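# Reseat flat cable in connector and relatch

## Task

A flat ribbon cable's end is only partly inserted in its connector. Lift the connector's latch open, slide the cable end fully into the connector, then close the latch again.

## Robot and tools

Robot: two six-joint arms, left_arm and right_arm, each ending in a five-finger hand. right_arm has a right hand; left_arm has a left hand that mirrors it. Base positions in the scene frame: left_arm at (-0.045, +0.430, 0) m, right_arm at (-0.047, -0.387, 0) m, each yawed very slightly.

Frames. Scene frame: origin on the table surface midway between the arms, +z up, +x out over the table, left_arm on the +y side. Image left and right do not match arm names. Reported hand poses, velocities and Hand targets use each arm's own base frame. Fixed cameras and the table use the scene frame. Pose offsets in a command run along the current Hand target's own axes. Every arm is steered by its hand point, which sits 0.05 m in front of the palm and 0.15 m out from the wrist face. Its +z runs along the straightened fingers (their tips reach 0.06 to 0.07 m beyond it), +y points out of the palm, and +x points across the palm away from the thumb on the right hand, toward the thumb on the left. A wrist bracket on the little-finger side can strike objects, and the wrist may hang below the hand point and touch the table first.

Row layout (used by execute_actions and move): 28 numbers, each in [-1, 1], always for both arms. Order: left dx, dy, dz, rx, ry, rz; left little, ring, middle, index, thumb_bend, thumb_turn, force_limit, speed; then the same fourteen for the right arm. dx..rz are an offset, not a pose: measured from that arm's Hand target at the moment the action or move begins, along its axes; 1.0 equals 0.6 m or 180 degrees, and rx, ry, rz form one rotation vector. All zeros re-requests the current Hand target. Finger numbers are absolute positions: +1 open/straight, -1 curled; thumb_turn +1 beside the palm, -1 opposite the fingers. force_limit maps -1..+1 to about 0..10 N at the fingertip (0..15 N for the thumb motors); speed rises linearly from near zero at -1 to full at +0.48 and stays full above. There is no 'leave alone' value: to keep a hand unchanged, resend the eight numbers last sent to it (or, if none sent yet, its hand_measured plus hand_force_limit and hand_speed). Close slowly (speed about -0.94 or less) for a gentle grip.

execute_actions(actions, cameras): actions is a list of actions; each action is a table of up to 15 rows, one row per 1/30 s step, the last row repeated to fill 15 steps (0.5 s). Each row in an action counts from that action's start pose. cameras lists camera names, ["all"], or []; images come by default only when actions is empty.

move(target, speed, blend, stop_force, zero, blocking, cameras): drives both hand points in straight lines toward target, which is one 28-number row or a list of up to 15 rows, every row an offset from the same starting Hand targets. speed is path top speed in m/s (0.002 to 3.6, default 0.25; turning limited to twice that in rad/s), one value or one per target. blend in metres rounds corners in a list. stop_force (3 to 120 N, shared by both arms) ends an arm's path when its wrist sensor feels that much resistance; use it slowly for contact, and leave it out when backing away from something the hand presses on. zero (default true) re-zeroes before the move. blocking=false returns early but cannot be combined with stop_force. Moves do not avoid obstacles; avoid paths near an arm's own base. The result adds a 'move:' line: done, off_target, moving, held or fault, plus limits such as paced or held.

wait(seconds 0 to 10, cameras) lets time run. stop(cameras) brakes a running move. zoom_image(camera, region [x0, y0, x1, y1] in pixels, at most 504 by 504) enlarges part of the latest image from cam_high, cam_low, cam_left_wrist or cam_right_wrist. show_instructions() displays reference images. zero_wrist_force(arm) tares that arm's wrist sensor. finished_scene(scene) ends the current scene, given by its number; call it only once the cable is seated and the latch shut.

Cameras: cam_high and cam_low (672x504, fixed) and cam_left_wrist, cam_right_wrist (616x616 fisheye on the hands).

Results: end_effector_position (m), end_effector_quat_wxyz, velocities, Hand target (the base for the next offset; the hand often stops a little short of it), joint positions and torques, hand_measured, hand_stopped_by (moving, target, force, stalled, fault) and hand_load_n in motor order, wrist force/torque along the hand axes plus the peak since the last report, motor temperatures and a MOTOR HOT warning near 70 C.

Cautions: orientation commands are clipped to 32 degrees from the current one per step. Arms are stiff; commanding even slightly past a firm surface can trigger a fault stop of about 10 s (contact torque limits 141 N m for the big joints, 26.3 N m for wrist joints, or about 150 N outside force). Touch the small latch and cable gently and slowly. Never let the arms or hands collide or squeeze each other. Do not drop, fling or push anything off the table, do not slam into fixed objects, and avoid heavy loads on fingers. Overheated motors (85 C) brake the arm for 30 s or more.

Each tool is called as a command line: name --argument value for each argument, lists and objects as JSON in quotes; but a table of rows of numbers goes row by row, as --pt "numbers of a row", without its own name.

Reference images:

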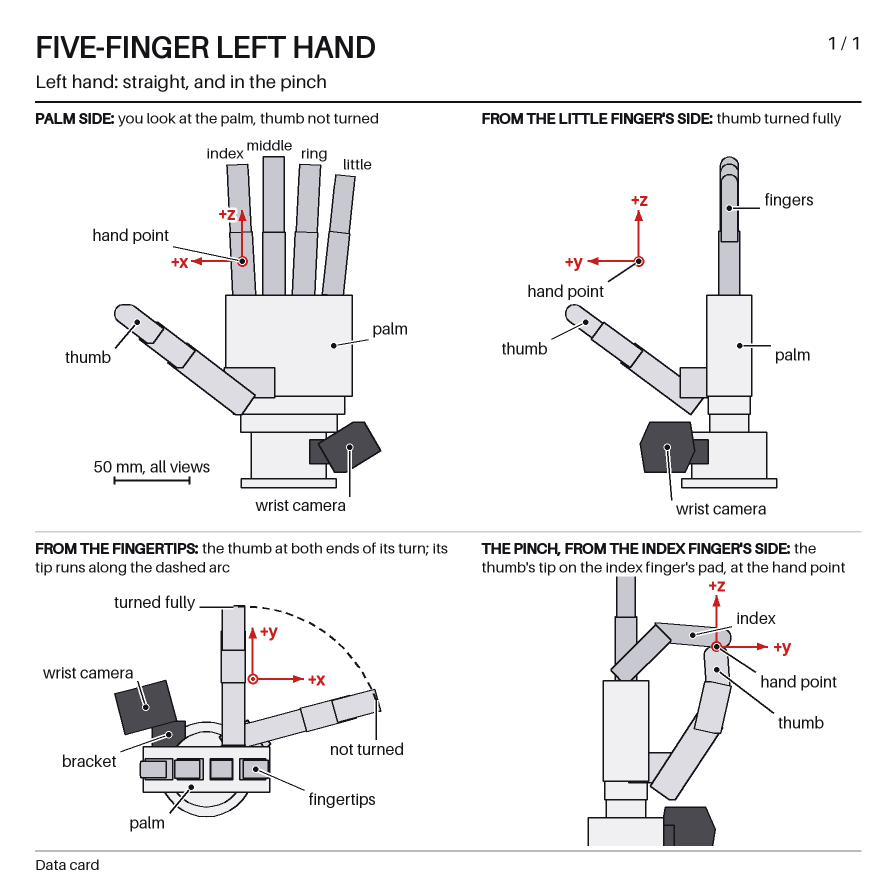

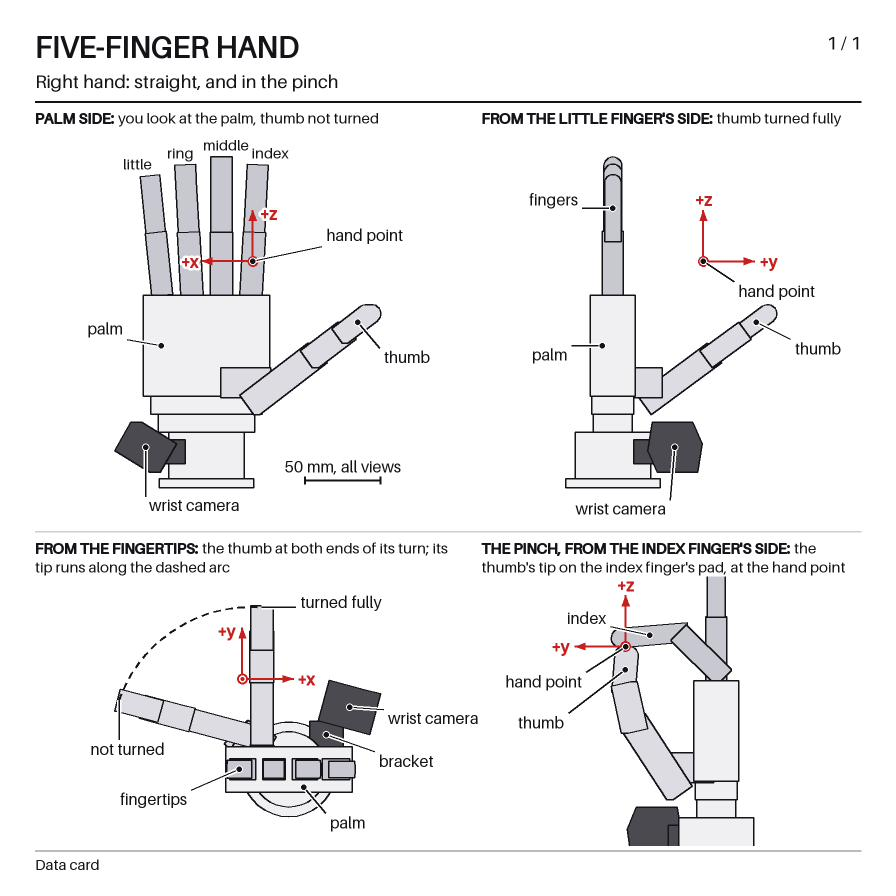

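## Session

execute_actions --actions '[]'

Scene clock: 0.00 s.
left_arm: end_effector_position=(+0.5190, -0.4380, +0.1723) hand_measured=(+1.000, +1.000, +1.000, +1.000, +1.000, +1.000) hand_load_n=(+0.0, +0.0, +0.0, +0.0, +0.5, +0.0) hand_stopped_by=(target, target, target, target, target, target) hand_force_limit=0.00 hand_speed=-0.80 end_effector_quat_wxyz=(-0.446, +0.697, -0.545, +0.134) | right_arm: end_effector_position=(+0.4279, +0.0128, +0.1952) hand_measured=(+1.000, +1.000, +1.000, +1.000, +1.000, +1.000) hand_load_n=(+0.0, +0.0, +0.0, +0.0, +0.0, +0.0) hand_stopped_by=(target, target, target, target, target, target) hand_force_limit=0.00 hand_speed=-0.80 end_effector_quat_wxyz=(-0.127, +0.185, +0.974, -0.028)
Joint positions: left_arm=[2.397 -2.5 -0.689 1.912 -2.509 2.303] | right_arm=[-0.372 -1.205 1.551 1.466 1.672 -1.555]
Joint velocities: within noise
Joint torques (N m): no reading
Motor temperatures (°C): left_arm=[38 36 33 42 35 42] | right_arm=[32 39 37 45 34 48]
Wrist force (N): no reading
Wrist torque (N m): no reading
Wrist force, peak (N): no reading
Hand target: left_arm +0.5190, -0.4380, +0.1723; -0.446, +0.697, -0.545, +0.134 | right_arm +0.4279, +0.0128, +0.1952; -0.127, +0.185, +0.974, -0.028

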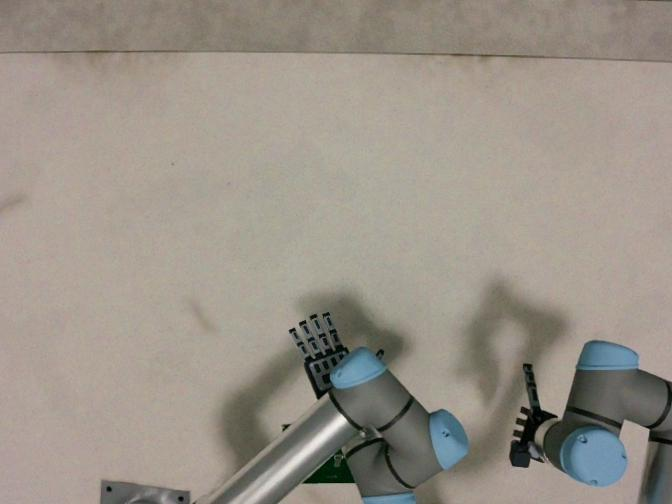

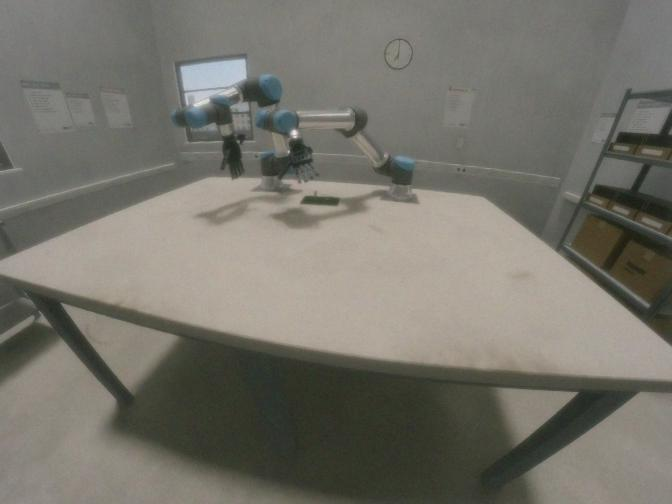

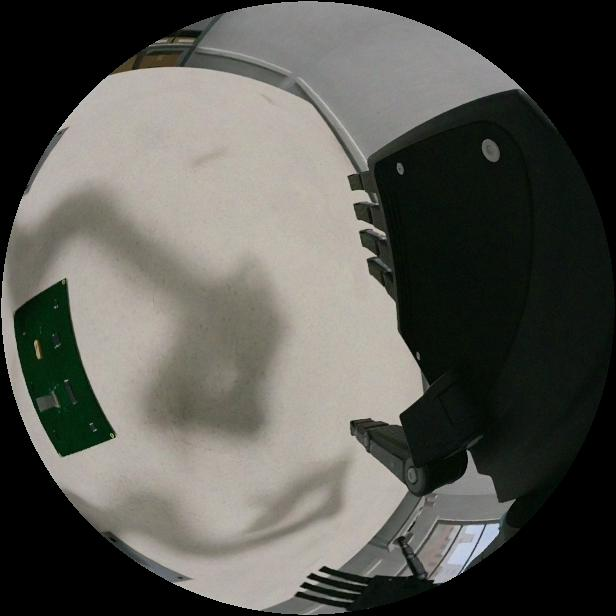

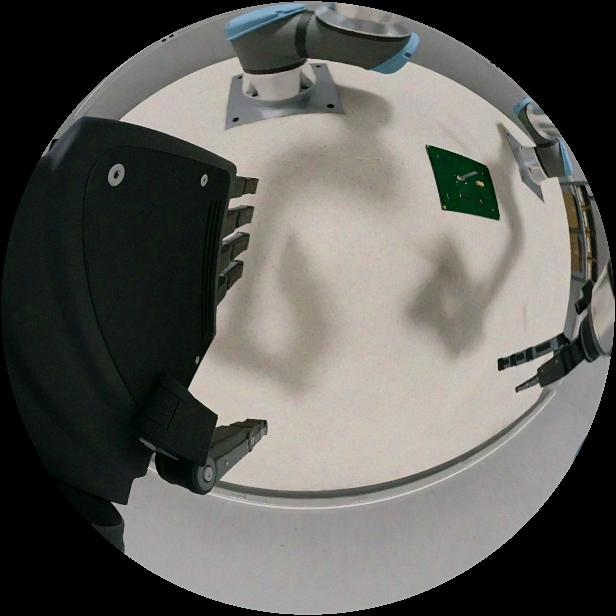

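zoom_image --camera "cam_left_wrist" --region '[0, 270, 130, 470]'

zoom_image --camera "cam_right_wrist" --region '[410, 130, 520, 230]'

zoom_image --camera "cam_high" --region '[260, 400, 400, 504]'

zoom_image --camera "cam_low" --region '[280, 170, 370, 230]'

Scaled by 2.520 from the camera's 616x616 image, which has a finer 880x880 frame.

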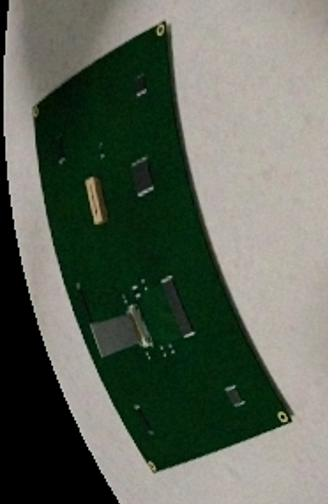

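Scaled by 4.582 from the camera's 616x616 image, which has a finer 880x880 frame.

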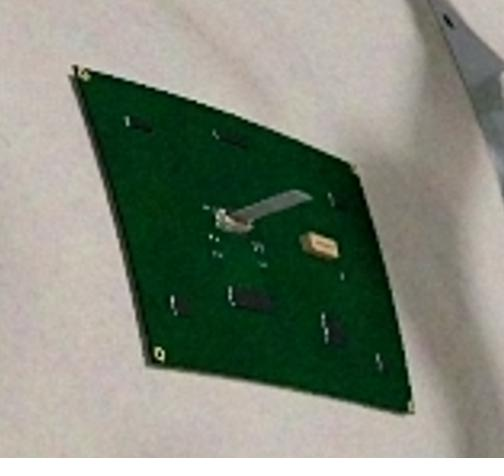

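Scaled by 3.600 from the camera's 672x504 image, which has a finer 960x720 frame.

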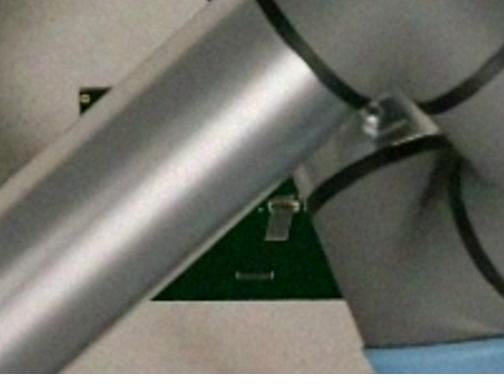

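Scaled by 5.600 from the camera's 672x504 image, which has a finer 960x720 frame.

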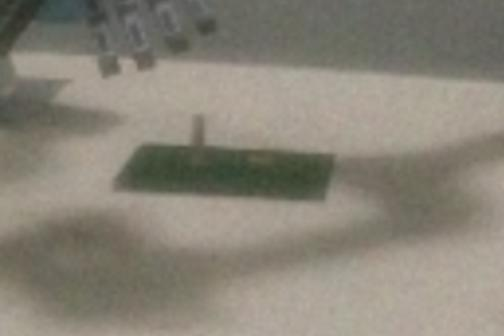

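move --target '[-0.573, -0.158, 0.1645, -0.0582, -0.1493, -0.11, 1, 1, 1, 1, 1, 1, 0, -0.8, 0, 0, 0, 0, 0, 0, 1, 1, 1, 1, 1, 1, 0, -0.8]' --cameras '["all"]'

Scene clock: 59.73 s.
left_arm: end_effector_position=(+0.5187, -0.0882, +0.2925) hand_measured=(+1.000, +1.000, +1.000, +1.000, +1.000, +1.000) hand_load_n=(+0.0, +0.0, +0.0, +0.0, +0.0, +0.0) hand_stopped_by=(target, target, target, target, target, target) hand_force_limit=0.00 hand_speed=-0.80 end_effector_quat_wxyz=(-0.466, +0.829, -0.310, -0.007) | right_arm: end_effector_position=(+0.4279, +0.0128, +0.1952) hand_measured=(+1.000, +1.000, +1.000, +1.000, +1.000, +1.000) hand_load_n=(+0.0, +0.0, +0.0, +0.0, +0.0, +0.0) hand_stopped_by=(target, target, target, target, target, target) hand_force_limit=0.00 hand_speed=-0.80 end_effector_quat_wxyz=(-0.127, +0.185, +0.974, -0.028)
Joint positions: left_arm=[2.91 -2.079 -1.135 1.805 -2.532 2.14] | right_arm=[-0.372 -1.205 1.551 1.466 1.672 -1.555]
Joint torques (N m): left_arm=[12.63 41.79 31.62 -2.09 0.24 -2.48] | right_arm=[-1.76 -32.98 -16.56 2.69 0.17 -0.02]
Wrist force (N): left_arm=[0.4 0.2 -0.1] | right_arm=[0.1 0.1 -0.3]
Wrist torque (N m): left_arm=[0.01 -0.10 -0.06] | right_arm=[0.03 -0.01 0.01]
Wrist force, peak (N): left_arm=[1.9 0.8 -0.8] | right_arm=[0.1 0.1 -0.6]
Hand target: left_arm +0.5188, -0.0881, +0.2925; -0.466, +0.829, -0.310, -0.007 | right_arm +0.4279, +0.0128, +0.1952; -0.127, +0.185, +0.974, -0.028
Off the commanded pose: left_arm 0.000 m, 0 deg | right_arm 0.000 m, 0 deg.
move: done
camera_calibration:
cam_left_wrist: T_world_to_cam=[[0.721901, 0.206245, 0.660547, -0.547783], [0.421821, -0.887858, -0.183782, -0.233676], [0.548568, 0.411305, -0.727943, 0.082051], [0, 0, 0, 1]] pos_world=[0.449004, -0.128242, 0.37862]

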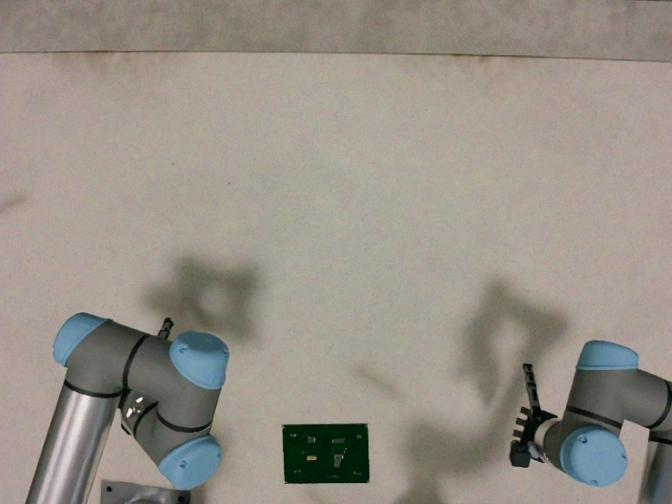

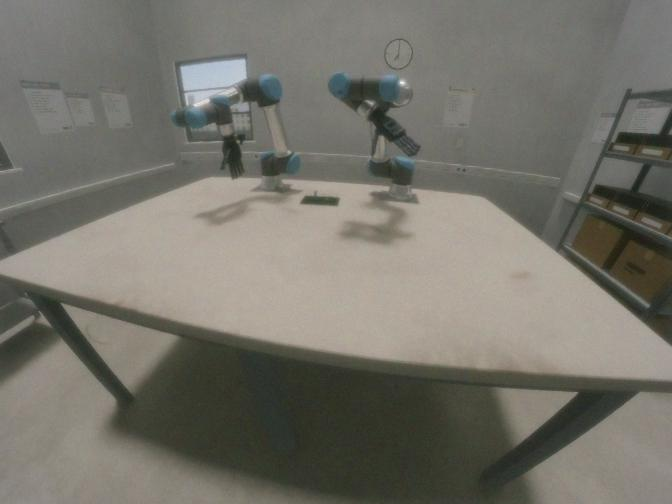

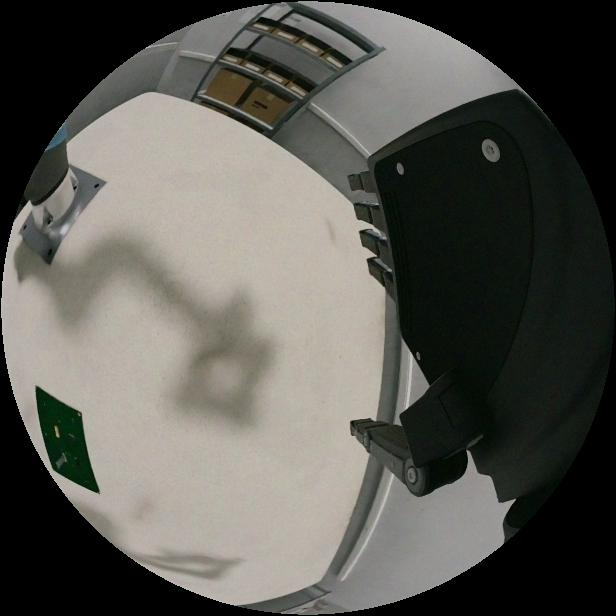

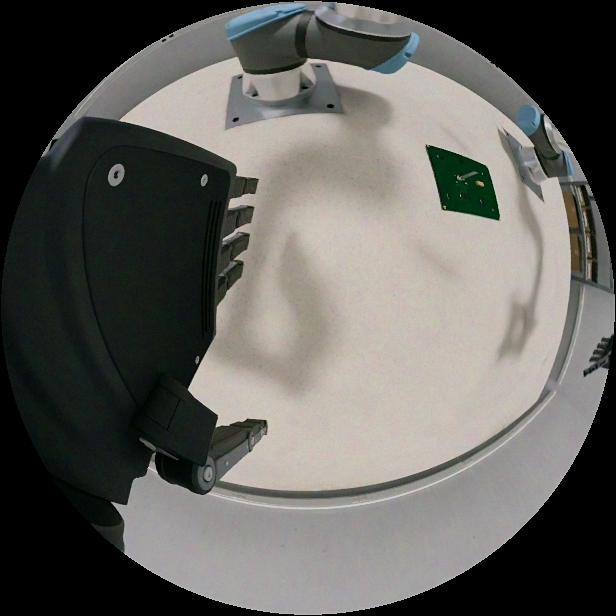

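zoom_image --camera "cam_high" --region '[276, 416, 376, 491]'

zoom_image --camera "cam_high" --region '[320, 445, 360, 475]'

zoom_image --camera "cam_low" --region '[295, 180, 345, 215]'

zoom_image --camera "cam_right_wrist" --region '[420, 135, 510, 225]'

Scaled by 5.040 from the camera's 672x504 image, which has a finer 960x720 frame.

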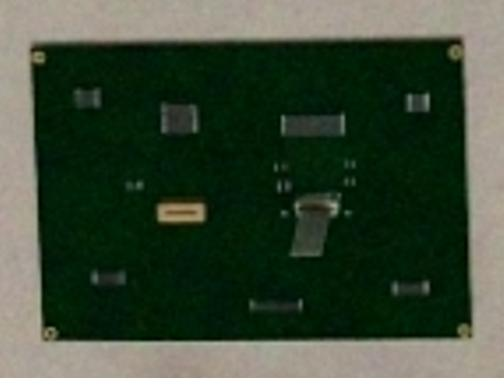

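Scaled by 12.600 from the camera's 672x504 image, which has a finer 960x720 frame.

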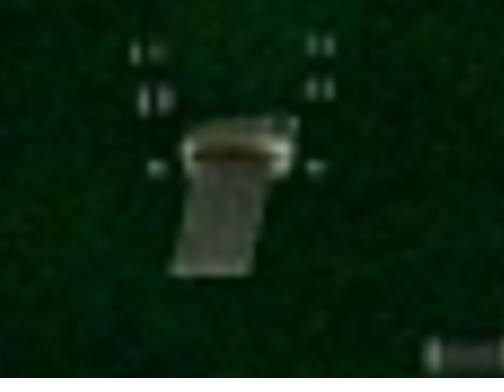

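Scaled by 10.080 from the camera's 672x504 image, which has a finer 960x720 frame.

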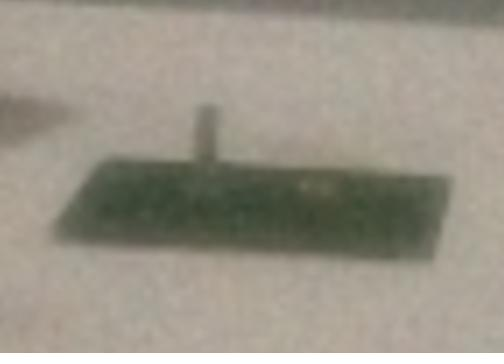

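Scaled by 5.600 from the camera's 616x616 image, which has a finer 880x880 frame.

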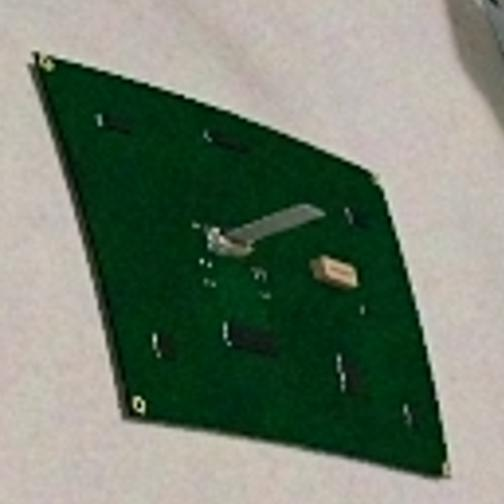

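move --target '[0,0,0,0,0,0, 1, 1, 1, 1, 1, 1, 0, -0.8, 0.587, 0.332, 0.125, 0, 0, 0, 1, 1, 1, 1, 1, 1, 0, -0.8]' --cameras '["cam_high", "cam_right_wrist"]'

Scene clock: 90.87 s.
left_arm: end_effector_position=(+0.5188, -0.0881, +0.2925) hand_measured=(+1.000, +1.000, +1.000, +1.000, +1.000, +1.000) hand_load_n=(+0.0, +0.0, +0.0, +0.0, +0.0, +0.0) hand_stopped_by=(target, target, target, target, target, target) hand_force_limit=0.00 hand_speed=-0.80 end_effector_quat_wxyz=(-0.466, +0.829, -0.310, -0.007) | right_arm: end_effector_position=(+0.1621, +0.3268, +0.1860) hand_measured=(+1.000, +1.000, +1.000, +1.000, +1.000, +1.000) hand_load_n=(+0.0, +0.5, +0.0, +0.0, +0.0, +0.0) hand_stopped_by=(target, target, target, target, target, target) hand_force_limit=0.00 hand_speed=-0.80 end_effector_quat_wxyz=(-0.127, +0.185, +0.974, -0.028) end_effector_velocity=(+0.000, +0.001, +0.001) end_effector_angular_velocity=(+0.001, -0.002, -0.002)
Joint positions: left_arm=[2.91 -2.079 -1.135 1.805 -2.532 2.14] | right_arm=[0.603 -1.455 1.89 1.357 1.431 -0.609]
Joint velocities: left_arm=[within noise] | right_arm=[0.003 0 -0.002 0 -0.001 0.005]
Joint torques (N m): left_arm=[10.69 48.73 31.48 -3.55 -2.75 -2.62] | right_arm=[9.92 -31.7 -11.61 3.89 -1 3.24]
Wrist force (N): left_arm=[0.5 0.0 -0.1] | right_arm=[-0.3 -0.3 0.0]
Wrist torque (N m): left_arm=[-0.01 -0.12 -0.02] | right_arm=[-0.04 0.08 0.04]
Wrist force, peak (N): left_arm=[0.8 0.3 0.0] | right_arm=[-1.8 -0.9 -0.9]
Hand target: left_arm +0.5188, -0.0881, +0.2925; -0.466, +0.829, -0.310, -0.007 | right_arm +0.1621, +0.3268, +0.1860; -0.127, +0.185, +0.974, -0.028
Off the commanded pose: left_arm 0.000 m, 0 deg | right_arm 0.000 m, 0 deg.
move: done
camera_calibration:
cam_right_wrist: T_world_to_cam=[[0.104445, 0.99453, -0.00128194, -0.342985], [0.961495, -0.100646, 0.255728, -0.166157], [0.2542, -0.027942, -0.966748, 0.266494], [0, 0, 0, 1]] pos_world=[0.127839, 0.331832, 0.299684]
Images, in order (width x height): cam_high 672x504, cam_right_wrist 616x616.

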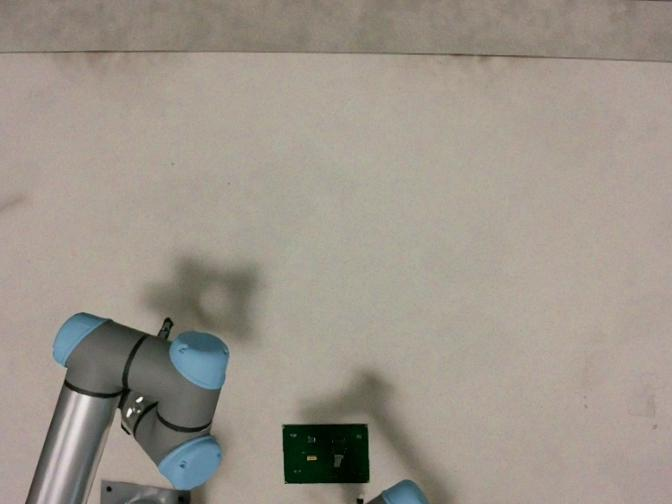

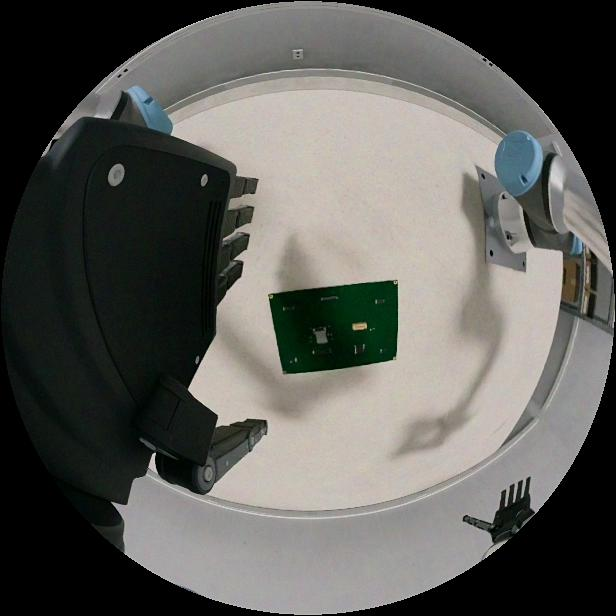

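move --pt "0 0 0 0 0 0 1 1 1 1 1 1 0 -0.8 -0.0677 -0.0397 -0.0123 0 0 0 -1 -1 -1 -1 1 1 0 -0.4" --pt "0 0 0 0 0 0 1 1 1 1 1 1 0 -0.8 -0.1708 0.0027 0.1923 0 0 0 -1 -1 -1 -1 1 1 0 -0.4" --cameras '["cam_high", "cam_right_wrist"]'

Scene clock: 133.47 s.
left_arm: end_effector_position=(+0.5188, -0.0881, +0.2925) hand_measured=(+1.000, +1.000, +1.000, +1.000, +1.000, +1.000) hand_load_n=(+0.0, +0.0, +0.0, +0.5, +0.0, +0.0) hand_stopped_by=(target, target, target, target, target, target) hand_force_limit=0.00 hand_speed=-0.80 end_effector_quat_wxyz=(-0.466, +0.829, -0.310, -0.007) | right_arm: end_effector_position=(+0.2251, +0.2898, +0.0502) hand_measured=(-1.000, -1.000, -1.000, -1.000, +1.000, +1.000) hand_load_n=(+0.0, +0.0, +0.0, +0.0, +0.0, +0.0) hand_stopped_by=(target, target, target, target, target, target) hand_force_limit=0.00 hand_speed=-0.40 end_effector_quat_wxyz=(-0.127, +0.185, +0.974, -0.028)
Joint positions: left_arm=[2.91 -2.079 -1.135 1.805 -2.532 2.14] | right_arm=[0.402 -1.23 2.032 1.013 1.477 -0.806]
Joint torques (N m): left_arm=[10.89 47.81 31.47 -3.6 -2.75 -2.49] | right_arm=[11.85 -12.8 -14.18 1.33 -1.22 3.11]
Wrist force (N): left_arm=[0.4 0.0 0.0] | right_arm=[-0.3 -0.5 -0.1]
Wrist torque (N m): left_arm=[-0.03 -0.10 -0.04] | right_arm=[-0.05 0.03 -0.06]
Wrist force, peak (N): left_arm=[0.8 0.3 -0.1] | right_arm=[0.8 -0.2 -1.9]
Hand target: left_arm +0.5188, -0.0881, +0.2925; -0.466, +0.829, -0.310, -0.007 | right_arm +0.2251, +0.2898, +0.0501; -0.127, +0.185, +0.974, -0.028
Off the commanded pose: left_arm 0.000 m, 0 deg | right_arm 0.000 m, 0 deg.
move: done
camera_calibration:
cam_right_wrist: T_world_to_cam=[[0.104737, 0.994499, -0.00118397, -0.312994], [0.961413, -0.100948, 0.25592, -0.195531], [0.254392, -0.0279426, -0.966697, 0.118045], [0, 0, 0, 1]] pos_world=[0.190738, 0.294832, 0.163783]
Images, in order (width x height): cam_high 672x504, cam_right_wrist 616x616.

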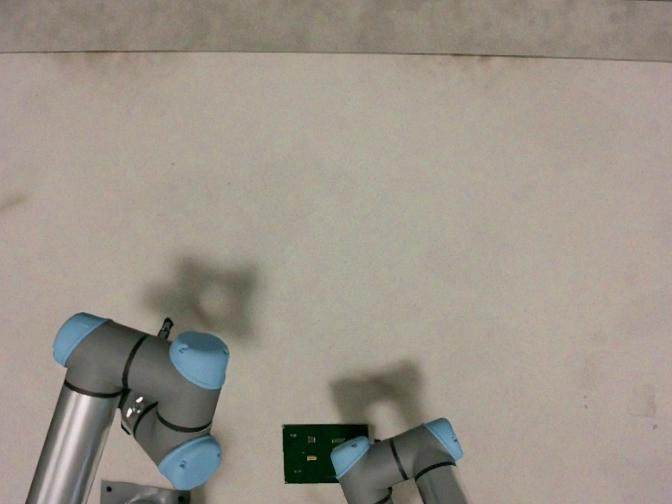

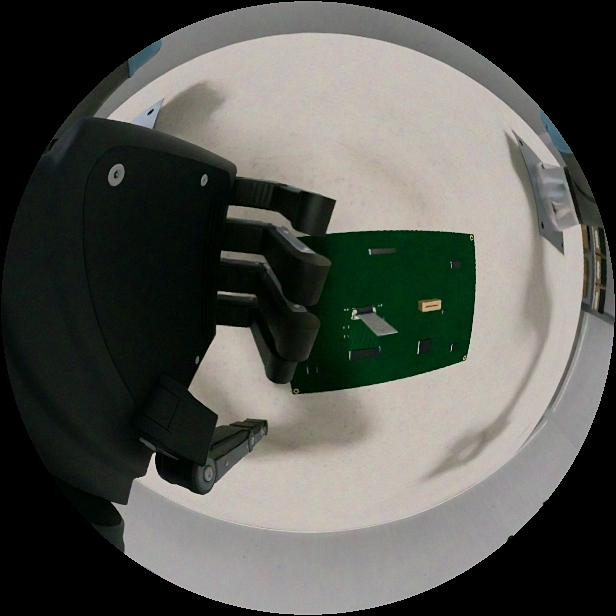

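zoom_image --camera "cam_right_wrist" --region '[335, 290, 415, 350]'

zoom_image --camera "cam_right_wrist" --region '[270, 220, 480, 400]'

Scaled by 6.300 from the camera's 616x616 image, which has a finer 880x880 frame.

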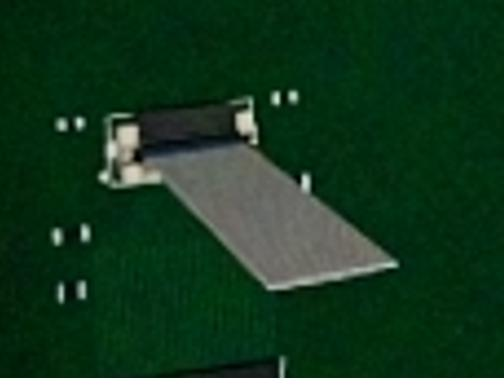

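Scaled by 2.400 from the camera's 616x616 image, which has a finer 880x880 frame.

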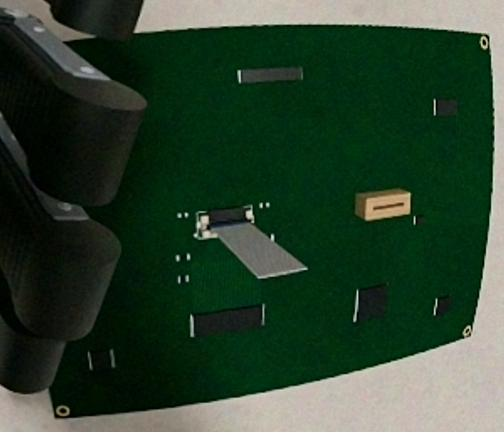

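move --target '[0,0,0,0,0,0, 1, 1, 1, 1, 1, 1, 0, -0.8, -0.1928,-0.0048,-0.0383, 0, 0, 0, -1, -1, -1, -1, 1, 1, 0, -0.4]' --cameras '["cam_right_wrist"]'

zoom_image --camera "cam_right_wrist" --region '[340, 180, 440, 280]'

Scene clock: 228.40 s.
left_arm: end_effector_position=(+0.5188, -0.0881, +0.2925) hand_measured=(+1.000, +1.000, +1.000, +1.000, +1.000, +1.000) hand_load_n=(+0.0, +0.0, +0.0, +0.0, +0.0, -0.5) hand_stopped_by=(target, target, target, target, target, target) hand_force_limit=0.00 hand_speed=-0.80 end_effector_quat_wxyz=(-0.466, +0.829, -0.310, -0.007) | right_arm: end_effector_position=(+0.3339, +0.2449, +0.0451) hand_measured=(-1.000, -1.000, -1.000, -1.000, +1.000, +1.000) hand_load_n=(+0.0, +0.0, +0.0, +0.0, +0.0, +0.0) hand_stopped_by=(target, target, target, target, target, target) hand_force_limit=0.00 hand_speed=-0.40 end_effector_quat_wxyz=(-0.127, +0.185, +0.974, -0.028)
Joint positions: left_arm=[2.91 -2.079 -1.135 1.805 -2.532 2.14] | right_arm=[0.188 -1.106 1.856 1.078 1.53 -1.013]
Joint torques (N m): left_arm=[10.98 46.1 31.19 -3.51 -2.8 -2.56] | right_arm=[-9.81 -31.09 -20.03 2.37 -0.73 -0.6]
Wrist force (N): left_arm=[0.5 0.2 0.2] | right_arm=[-0.2 -0.1 -0.2]
Wrist torque (N m): left_arm=[0.00 -0.10 -0.04] | right_arm=[0.01 0.00 -0.13]
Wrist force, peak (N): left_arm=[0.7 0.4 0.0] | right_arm=[-2.1 -0.4 -0.2]
Hand target: left_arm +0.5188, -0.0881, +0.2925; -0.466, +0.829, -0.310, -0.007 | right_arm +0.3340, +0.2449, +0.0452; -0.127, +0.185, +0.974, -0.028
Off the commanded pose: left_arm 0.000 m, 0 deg | right_arm 0.000 m, 0 deg.
move: done
camera_calibration:
cam_right_wrist: T_world_to_cam=[[0.104756, 0.994497, -0.00130411, -0.279729], [0.961461, -0.100941, 0.255743, -0.303374], [0.254204, -0.0280446, -0.966744, 0.0843684], [0, 0, 0, 1]] pos_world=[0.299539, 0.249932, 0.158784]
Images, in order (width x height): cam_right_wrist 616x616.

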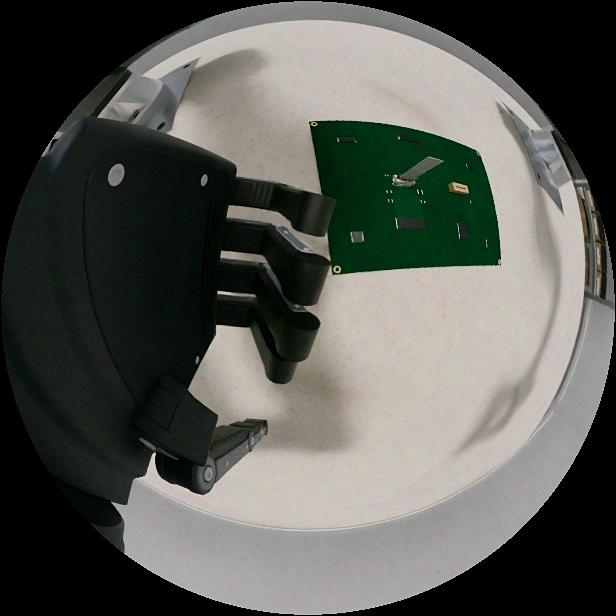

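Scaled by 5.040 from the camera's 616x616 image, which has a finer 880x880 frame.

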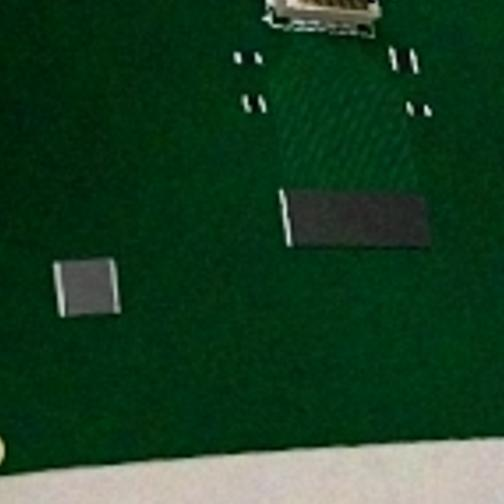

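zoom_image --camera "cam_right_wrist" --region '[380, 145, 450, 200]'

zoom_image --camera "cam_right_wrist" --region '[388, 165, 424, 193]'

Scaled by 7.200 from the camera's 616x616 image, which has a finer 880x880 frame.

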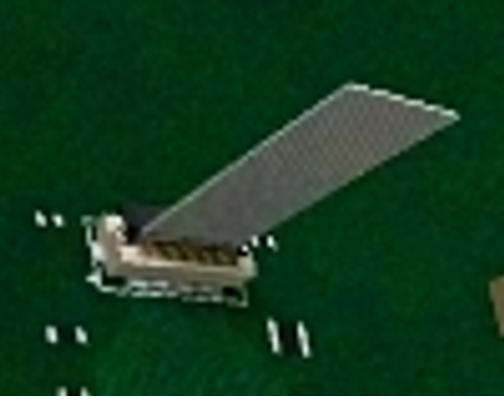

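Scaled by 14.000 from the camera's 616x616 image, which has a finer 880x880 frame.

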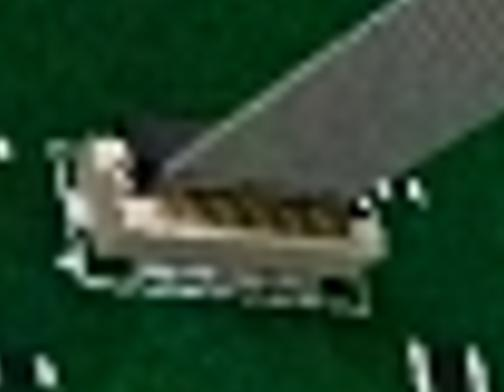

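move --target '[0,0,0,0,0,0, 1, 1, 1, 1, 1, 1, 0, -0.8, 0.101,-0.1292,0.0522, 0, 0, 0, -1, -1, -1, -1, 1, 1, 0, -0.4]' --cameras '["cam_right_wrist"]'

Scene clock: 261.87 s.
left_arm: end_effector_position=(+0.5188, -0.0881, +0.2925) hand_measured=(+1.000, +1.000, +1.000, +1.000, +1.000, +1.000) hand_load_n=(+0.0, +0.5, +0.0, +0.0, +0.0, -0.5) hand_stopped_by=(target, target, target, target, target, target) hand_force_limit=0.00 hand_speed=-0.80 end_effector_quat_wxyz=(-0.466, +0.829, -0.310, -0.007) | right_arm: end_effector_position=(+0.2441, +0.1948, +0.0372) hand_measured=(-1.000, -1.000, -1.000, -1.000, +1.000, +1.000) hand_load_n=(+0.0, +0.0, +0.0, +0.0, +0.0, +0.0) hand_stopped_by=(target, target, target, target, target, target) hand_force_limit=0.00 hand_speed=-0.40 end_effector_quat_wxyz=(-0.127, +0.185, +0.974, -0.028)
Joint positions: left_arm=[2.91 -2.079 -1.135 1.805 -2.532 2.14] | right_arm=[0.071 -1.288 2.175 0.945 1.56 -1.126]
Joint torques (N m): left_arm=[11.28 44.72 31.28 -3.66 -2.81 -2.56] | right_arm=[-4.39 -34.93 -0.35 1.37 -0.39 1.12]
Wrist force (N): left_arm=[0.5 0.2 -0.3] | right_arm=[-0.3 0.3 -0.1]
Wrist torque (N m): left_arm=[0.02 -0.12 -0.04] | right_arm=[0.07 0.03 -0.09]
Wrist force, peak (N): left_arm=[0.8 0.3 -0.1] | right_arm=[-1.5 1.5 -0.6]
Hand target: left_arm +0.5188, -0.0881, +0.2925; -0.466, +0.829, -0.310, -0.007 | right_arm +0.2441, +0.1948, +0.0372; -0.127, +0.185, +0.974, -0.028
Off the commanded pose: left_arm 0.000 m, 0 deg | right_arm 0.000 m, 0 deg.
move: done
camera_calibration:
cam_right_wrist: T_world_to_cam=[[0.104759, 0.994497, -0.00131291, -0.220517], [0.961491, -0.100945, 0.255626, -0.220131], [0.254087, -0.0280414, -0.966775, 0.0980601], [0, 0, 0, 1]] pos_world=[0.209839, 0.199832, 0.150784]
Images, in order (width x height): cam_right_wrist 616x616.

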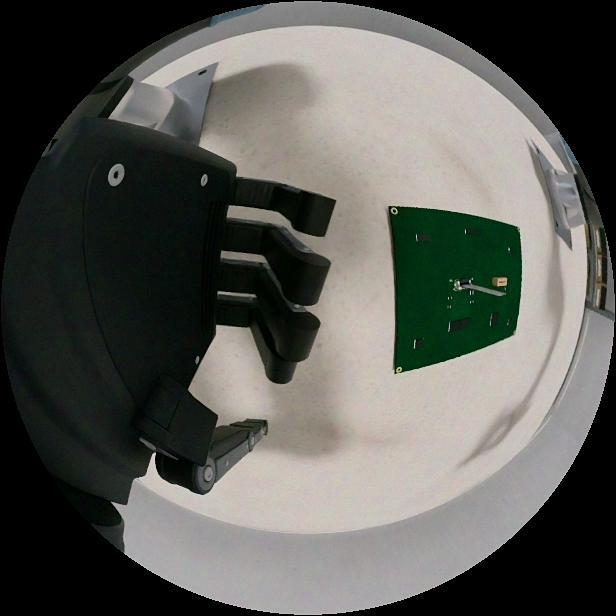

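zoom_image --camera "cam_right_wrist" --region '[440, 265, 515, 305]'

zoom_image --camera "cam_right_wrist" --region '[445, 270, 485, 300]'

Scaled by 6.720 from the camera's 616x616 image, which has a finer 880x880 frame.

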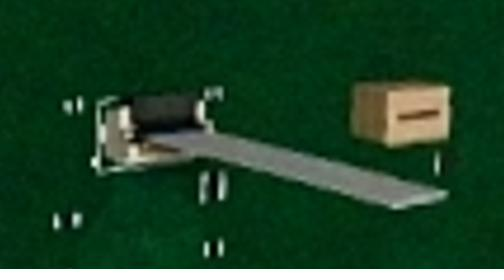

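Scaled by 12.600 from the camera's 616x616 image, which has a finer 880x880 frame.

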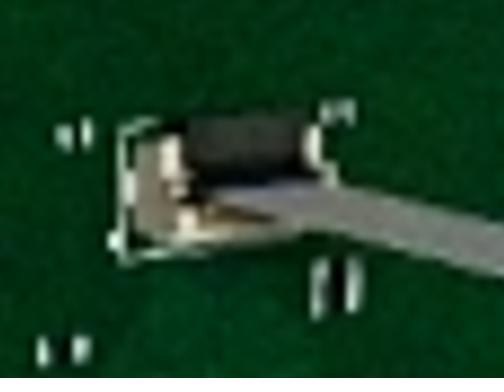

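move --pt "0 0 0 0 0 0 1 1 1 1 1 1 0 -0.8 0.0474 -0.0203 -0.1932 0 0 0 -1 -1 -1 -1 1 1 0 -0.4" --pt "0 0 0 0 0 0 1 1 1 1 1 1 0 -0.8 0.2384 0.2666 -0.1813 -0.02697 -0.12897 -0.11757 -1 -1 -1 1 1 1 0 -0.4" --blend '[0.02, 0]' --cameras '["cam_high", "cam_right_wrist"]'

Scene clock: 443.13 s.
left_arm: end_effector_position=(+0.5188, -0.0881, +0.2925) hand_measured=(+1.000, +1.000, +1.000, +1.000, +1.000, +1.000) hand_load_n=(+0.0, +0.0, +0.0, +0.0, +0.0, +0.0) hand_stopped_by=(target, target, target, target, target, target) hand_force_limit=0.00 hand_speed=-0.80 end_effector_quat_wxyz=(-0.466, +0.829, -0.310, -0.007) | right_arm: end_effector_position=(+0.1999, +0.3969, +0.1599) hand_measured=(-1.000, -1.000, -1.000, +1.000, +1.000, +1.000) hand_load_n=(+0.0, +0.0, +0.5, +0.0, +0.0, +0.0) hand_stopped_by=(target, target, target, target, target, target) hand_force_limit=0.00 hand_speed=-0.40 end_effector_quat_wxyz=(+0.075, +0.000, +0.997, +0.000)
Joint positions: left_arm=[2.91 -2.079 -1.135 1.805 -2.532 2.14] | right_arm=[0.82 -1.38 1.82 1.028 1.681 -0.757]
Joint torques (N m): left_arm=[10.9 42.6 31.68 -3.53 -2.74 -2.53] | right_arm=[10.79 -38.93 -26.08 0.78 1.09 1.85]
Wrist force (N): left_arm=[0.5 0.2 0.0] | right_arm=[-0.2 0.0 -0.2]
Wrist torque (N m): left_arm=[0.00 -0.11 -0.04] | right_arm=[0.00 -0.04 0.11]
Wrist force, peak (N): left_arm=[0.8 0.2 0.0] | right_arm=[-1.0 -1.1 -2.0]
Hand target: left_arm +0.5188, -0.0881, +0.2925; -0.466, +0.829, -0.310, -0.007 | right_arm +0.1999, +0.3969, +0.1599; +0.075, +0.000, +0.997, +0.000
Off the commanded pose: left_arm 0.000 m, 0 deg | right_arm 0.000 m, 0 deg.
move: done
camera_calibration:
cam_right_wrist: T_world_to_cam=[[-0.273034, 0.961974, -0.00765507, -0.327188], [0.757344, 0.219848, 0.614896, -0.332564], [0.593197, 0.16209, -0.788571, 0.0618603], [0, 0, 0, 1]] pos_world=[0.125837, 0.377832, 0.250769]
Images, in order (width x height): cam_high 672x504, cam_right_wrist 616x616.

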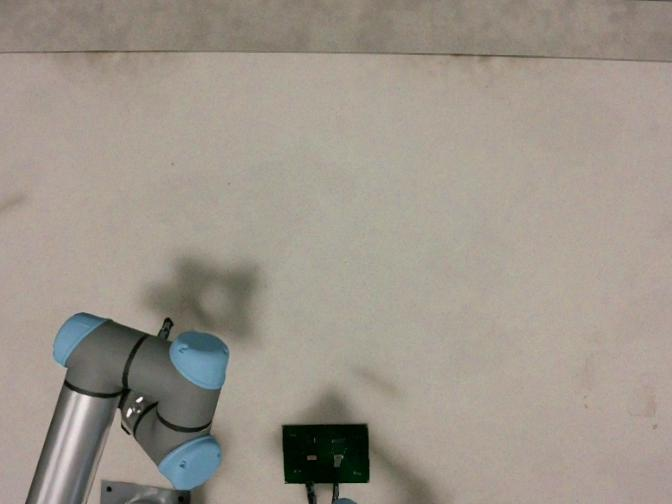

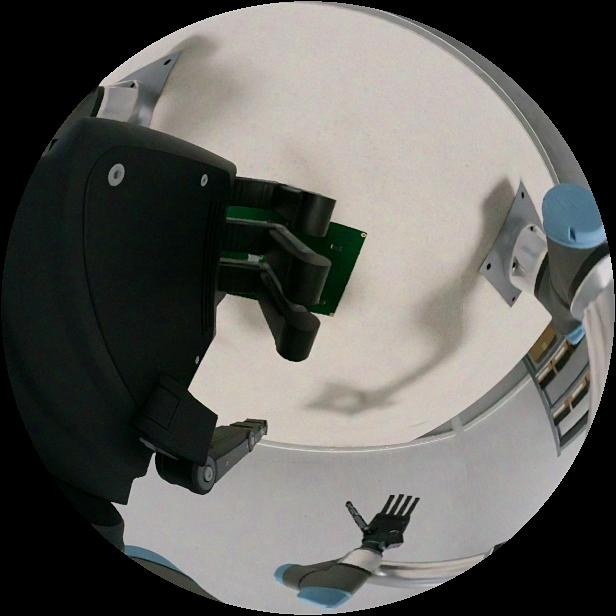

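move --pt "0 0 0 0 0 0 1 1 1 1 1 1 0 -0.8 -0.012 -0.1883 0 0 0 0 -1 -1 -1 -1 1 1 0 -0.2" --pt "0 0 0 0 0 0 1 1 1 1 1 1 0 -0.8 -0.012 -0.1883 0.1873 0 0 0 -1 -1 -1 -1 1 1 0 -0.2" --blend '[0.02, 0]' --cameras '["cam_right_wrist"]'

zoom_image --camera "cam_right_wrist" --region '[360, 280, 460, 380]'

Scene clock: 481.57 s.
left_arm: end_effector_position=(+0.5188, -0.0881, +0.2925) hand_measured=(+1.000, +1.000, +1.000, +1.000, +1.000, +1.000) hand_load_n=(+0.0, -0.5, +0.0, +0.0, +0.0, -0.5) hand_stopped_by=(target, target, target, target, target, target) hand_force_limit=0.00 hand_speed=-0.80 end_effector_quat_wxyz=(-0.466, +0.829, -0.310, -0.007) | right_arm: end_effector_position=(+0.2241, +0.2839, +0.0500) hand_measured=(-1.000, -1.000, -1.000, -1.000, +1.000, +1.000) hand_load_n=(+0.0, +0.0, +0.0, +0.5, +0.0, +0.0) hand_stopped_by=(target, target, target, target, target, target) hand_force_limit=0.00 hand_speed=-0.20 end_effector_quat_wxyz=(+0.075, +0.000, +0.997, +0.000) end_effector_velocity=(+0.001, +0.000, -0.001) end_effector_angular_velocity=(+0.002, -0.004, +0.000)
Joint positions: left_arm=[2.91 -2.079 -1.135 1.805 -2.532 2.14] | right_arm=[0.451 -1.431 2.216 0.65 1.636 -1.124]
Joint velocities: left_arm=[within noise] | right_arm=[0 0.001 0.001 -0.006 0 0]
Joint torques (N m): left_arm=[10.78 40.86 31.42 -3.39 -2.67 -2.5] | right_arm=[11.14 -5.16 -6.84 0.52 1.03 3.24]
Wrist force (N): left_arm=[0.6 0.1 -0.2] | right_arm=[-0.6 0.6 -0.3]
Wrist torque (N m): left_arm=[0.01 -0.13 -0.03] | right_arm=[0.09 0.02 -0.04]
Wrist force, peak (N): left_arm=[0.7 0.4 -0.1] | right_arm=[-0.7 -1.6 -1.7]
Hand target: left_arm +0.5188, -0.0881, +0.2925; -0.466, +0.829, -0.310, -0.007 | right_arm +0.2240, +0.2839, +0.0499; +0.075, +0.000, +0.997, +0.000
Off the commanded pose: left_arm 0.000 m, 0 deg | right_arm 0.000 m, 0 deg.
move: done
camera_calibration:
cam_right_wrist: T_world_to_cam=[[-0.272875, 0.96202, -0.0075966, -0.212913], [0.757261, 0.219652, 0.615068, -0.258302], [0.593376, 0.162084, -0.788438, -0.0207841], [0, 0, 0, 1]] pos_world=[0.149836, 0.264932, 0.140869]
Images, in order (width x height): cam_right_wrist 616x616.

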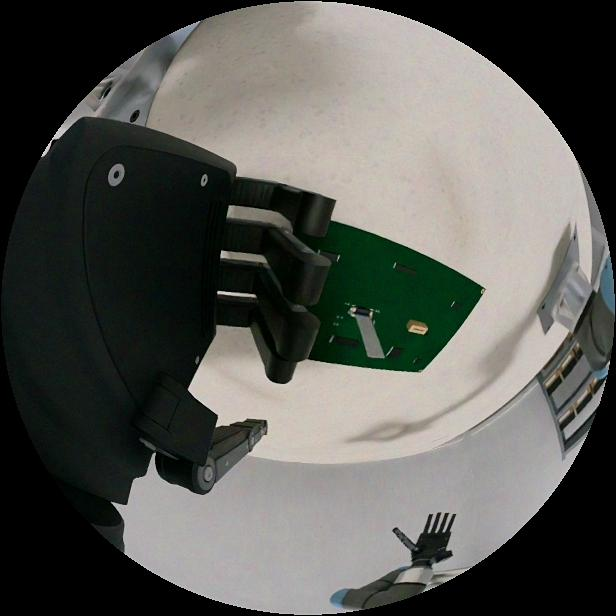

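Scaled by 5.040 from the camera's 616x616 image, which has a finer 880x880 frame.

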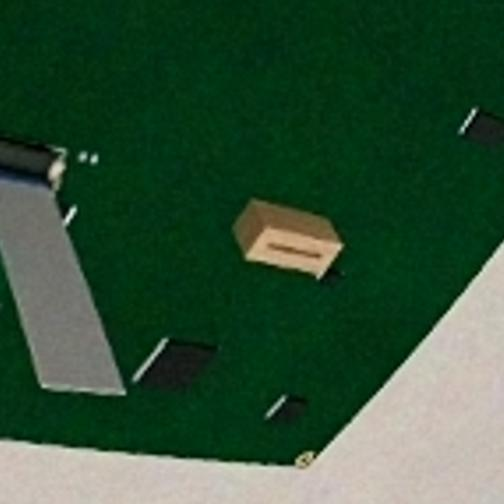

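zoom_image --camera "cam_right_wrist" --region '[340, 295, 390, 335]'

zoom_image --camera "cam_right_wrist" --region '[344, 300, 376, 324]'

Scaled by 10.080 from the camera's 616x616 image, which has a finer 880x880 frame.

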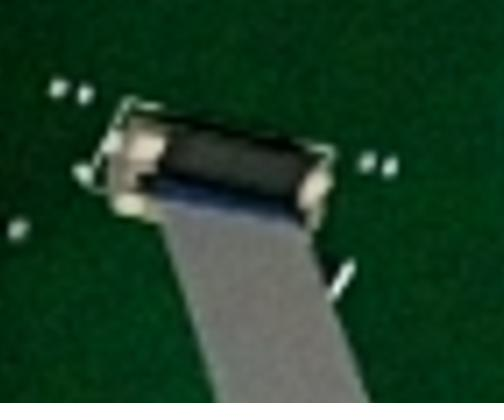

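Scaled by 15.750 from the camera's 616x616 image, which has a finer 880x880 frame.

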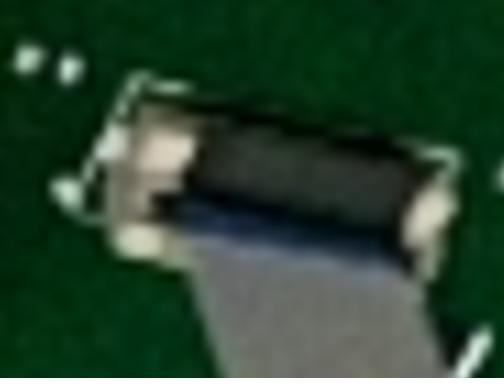

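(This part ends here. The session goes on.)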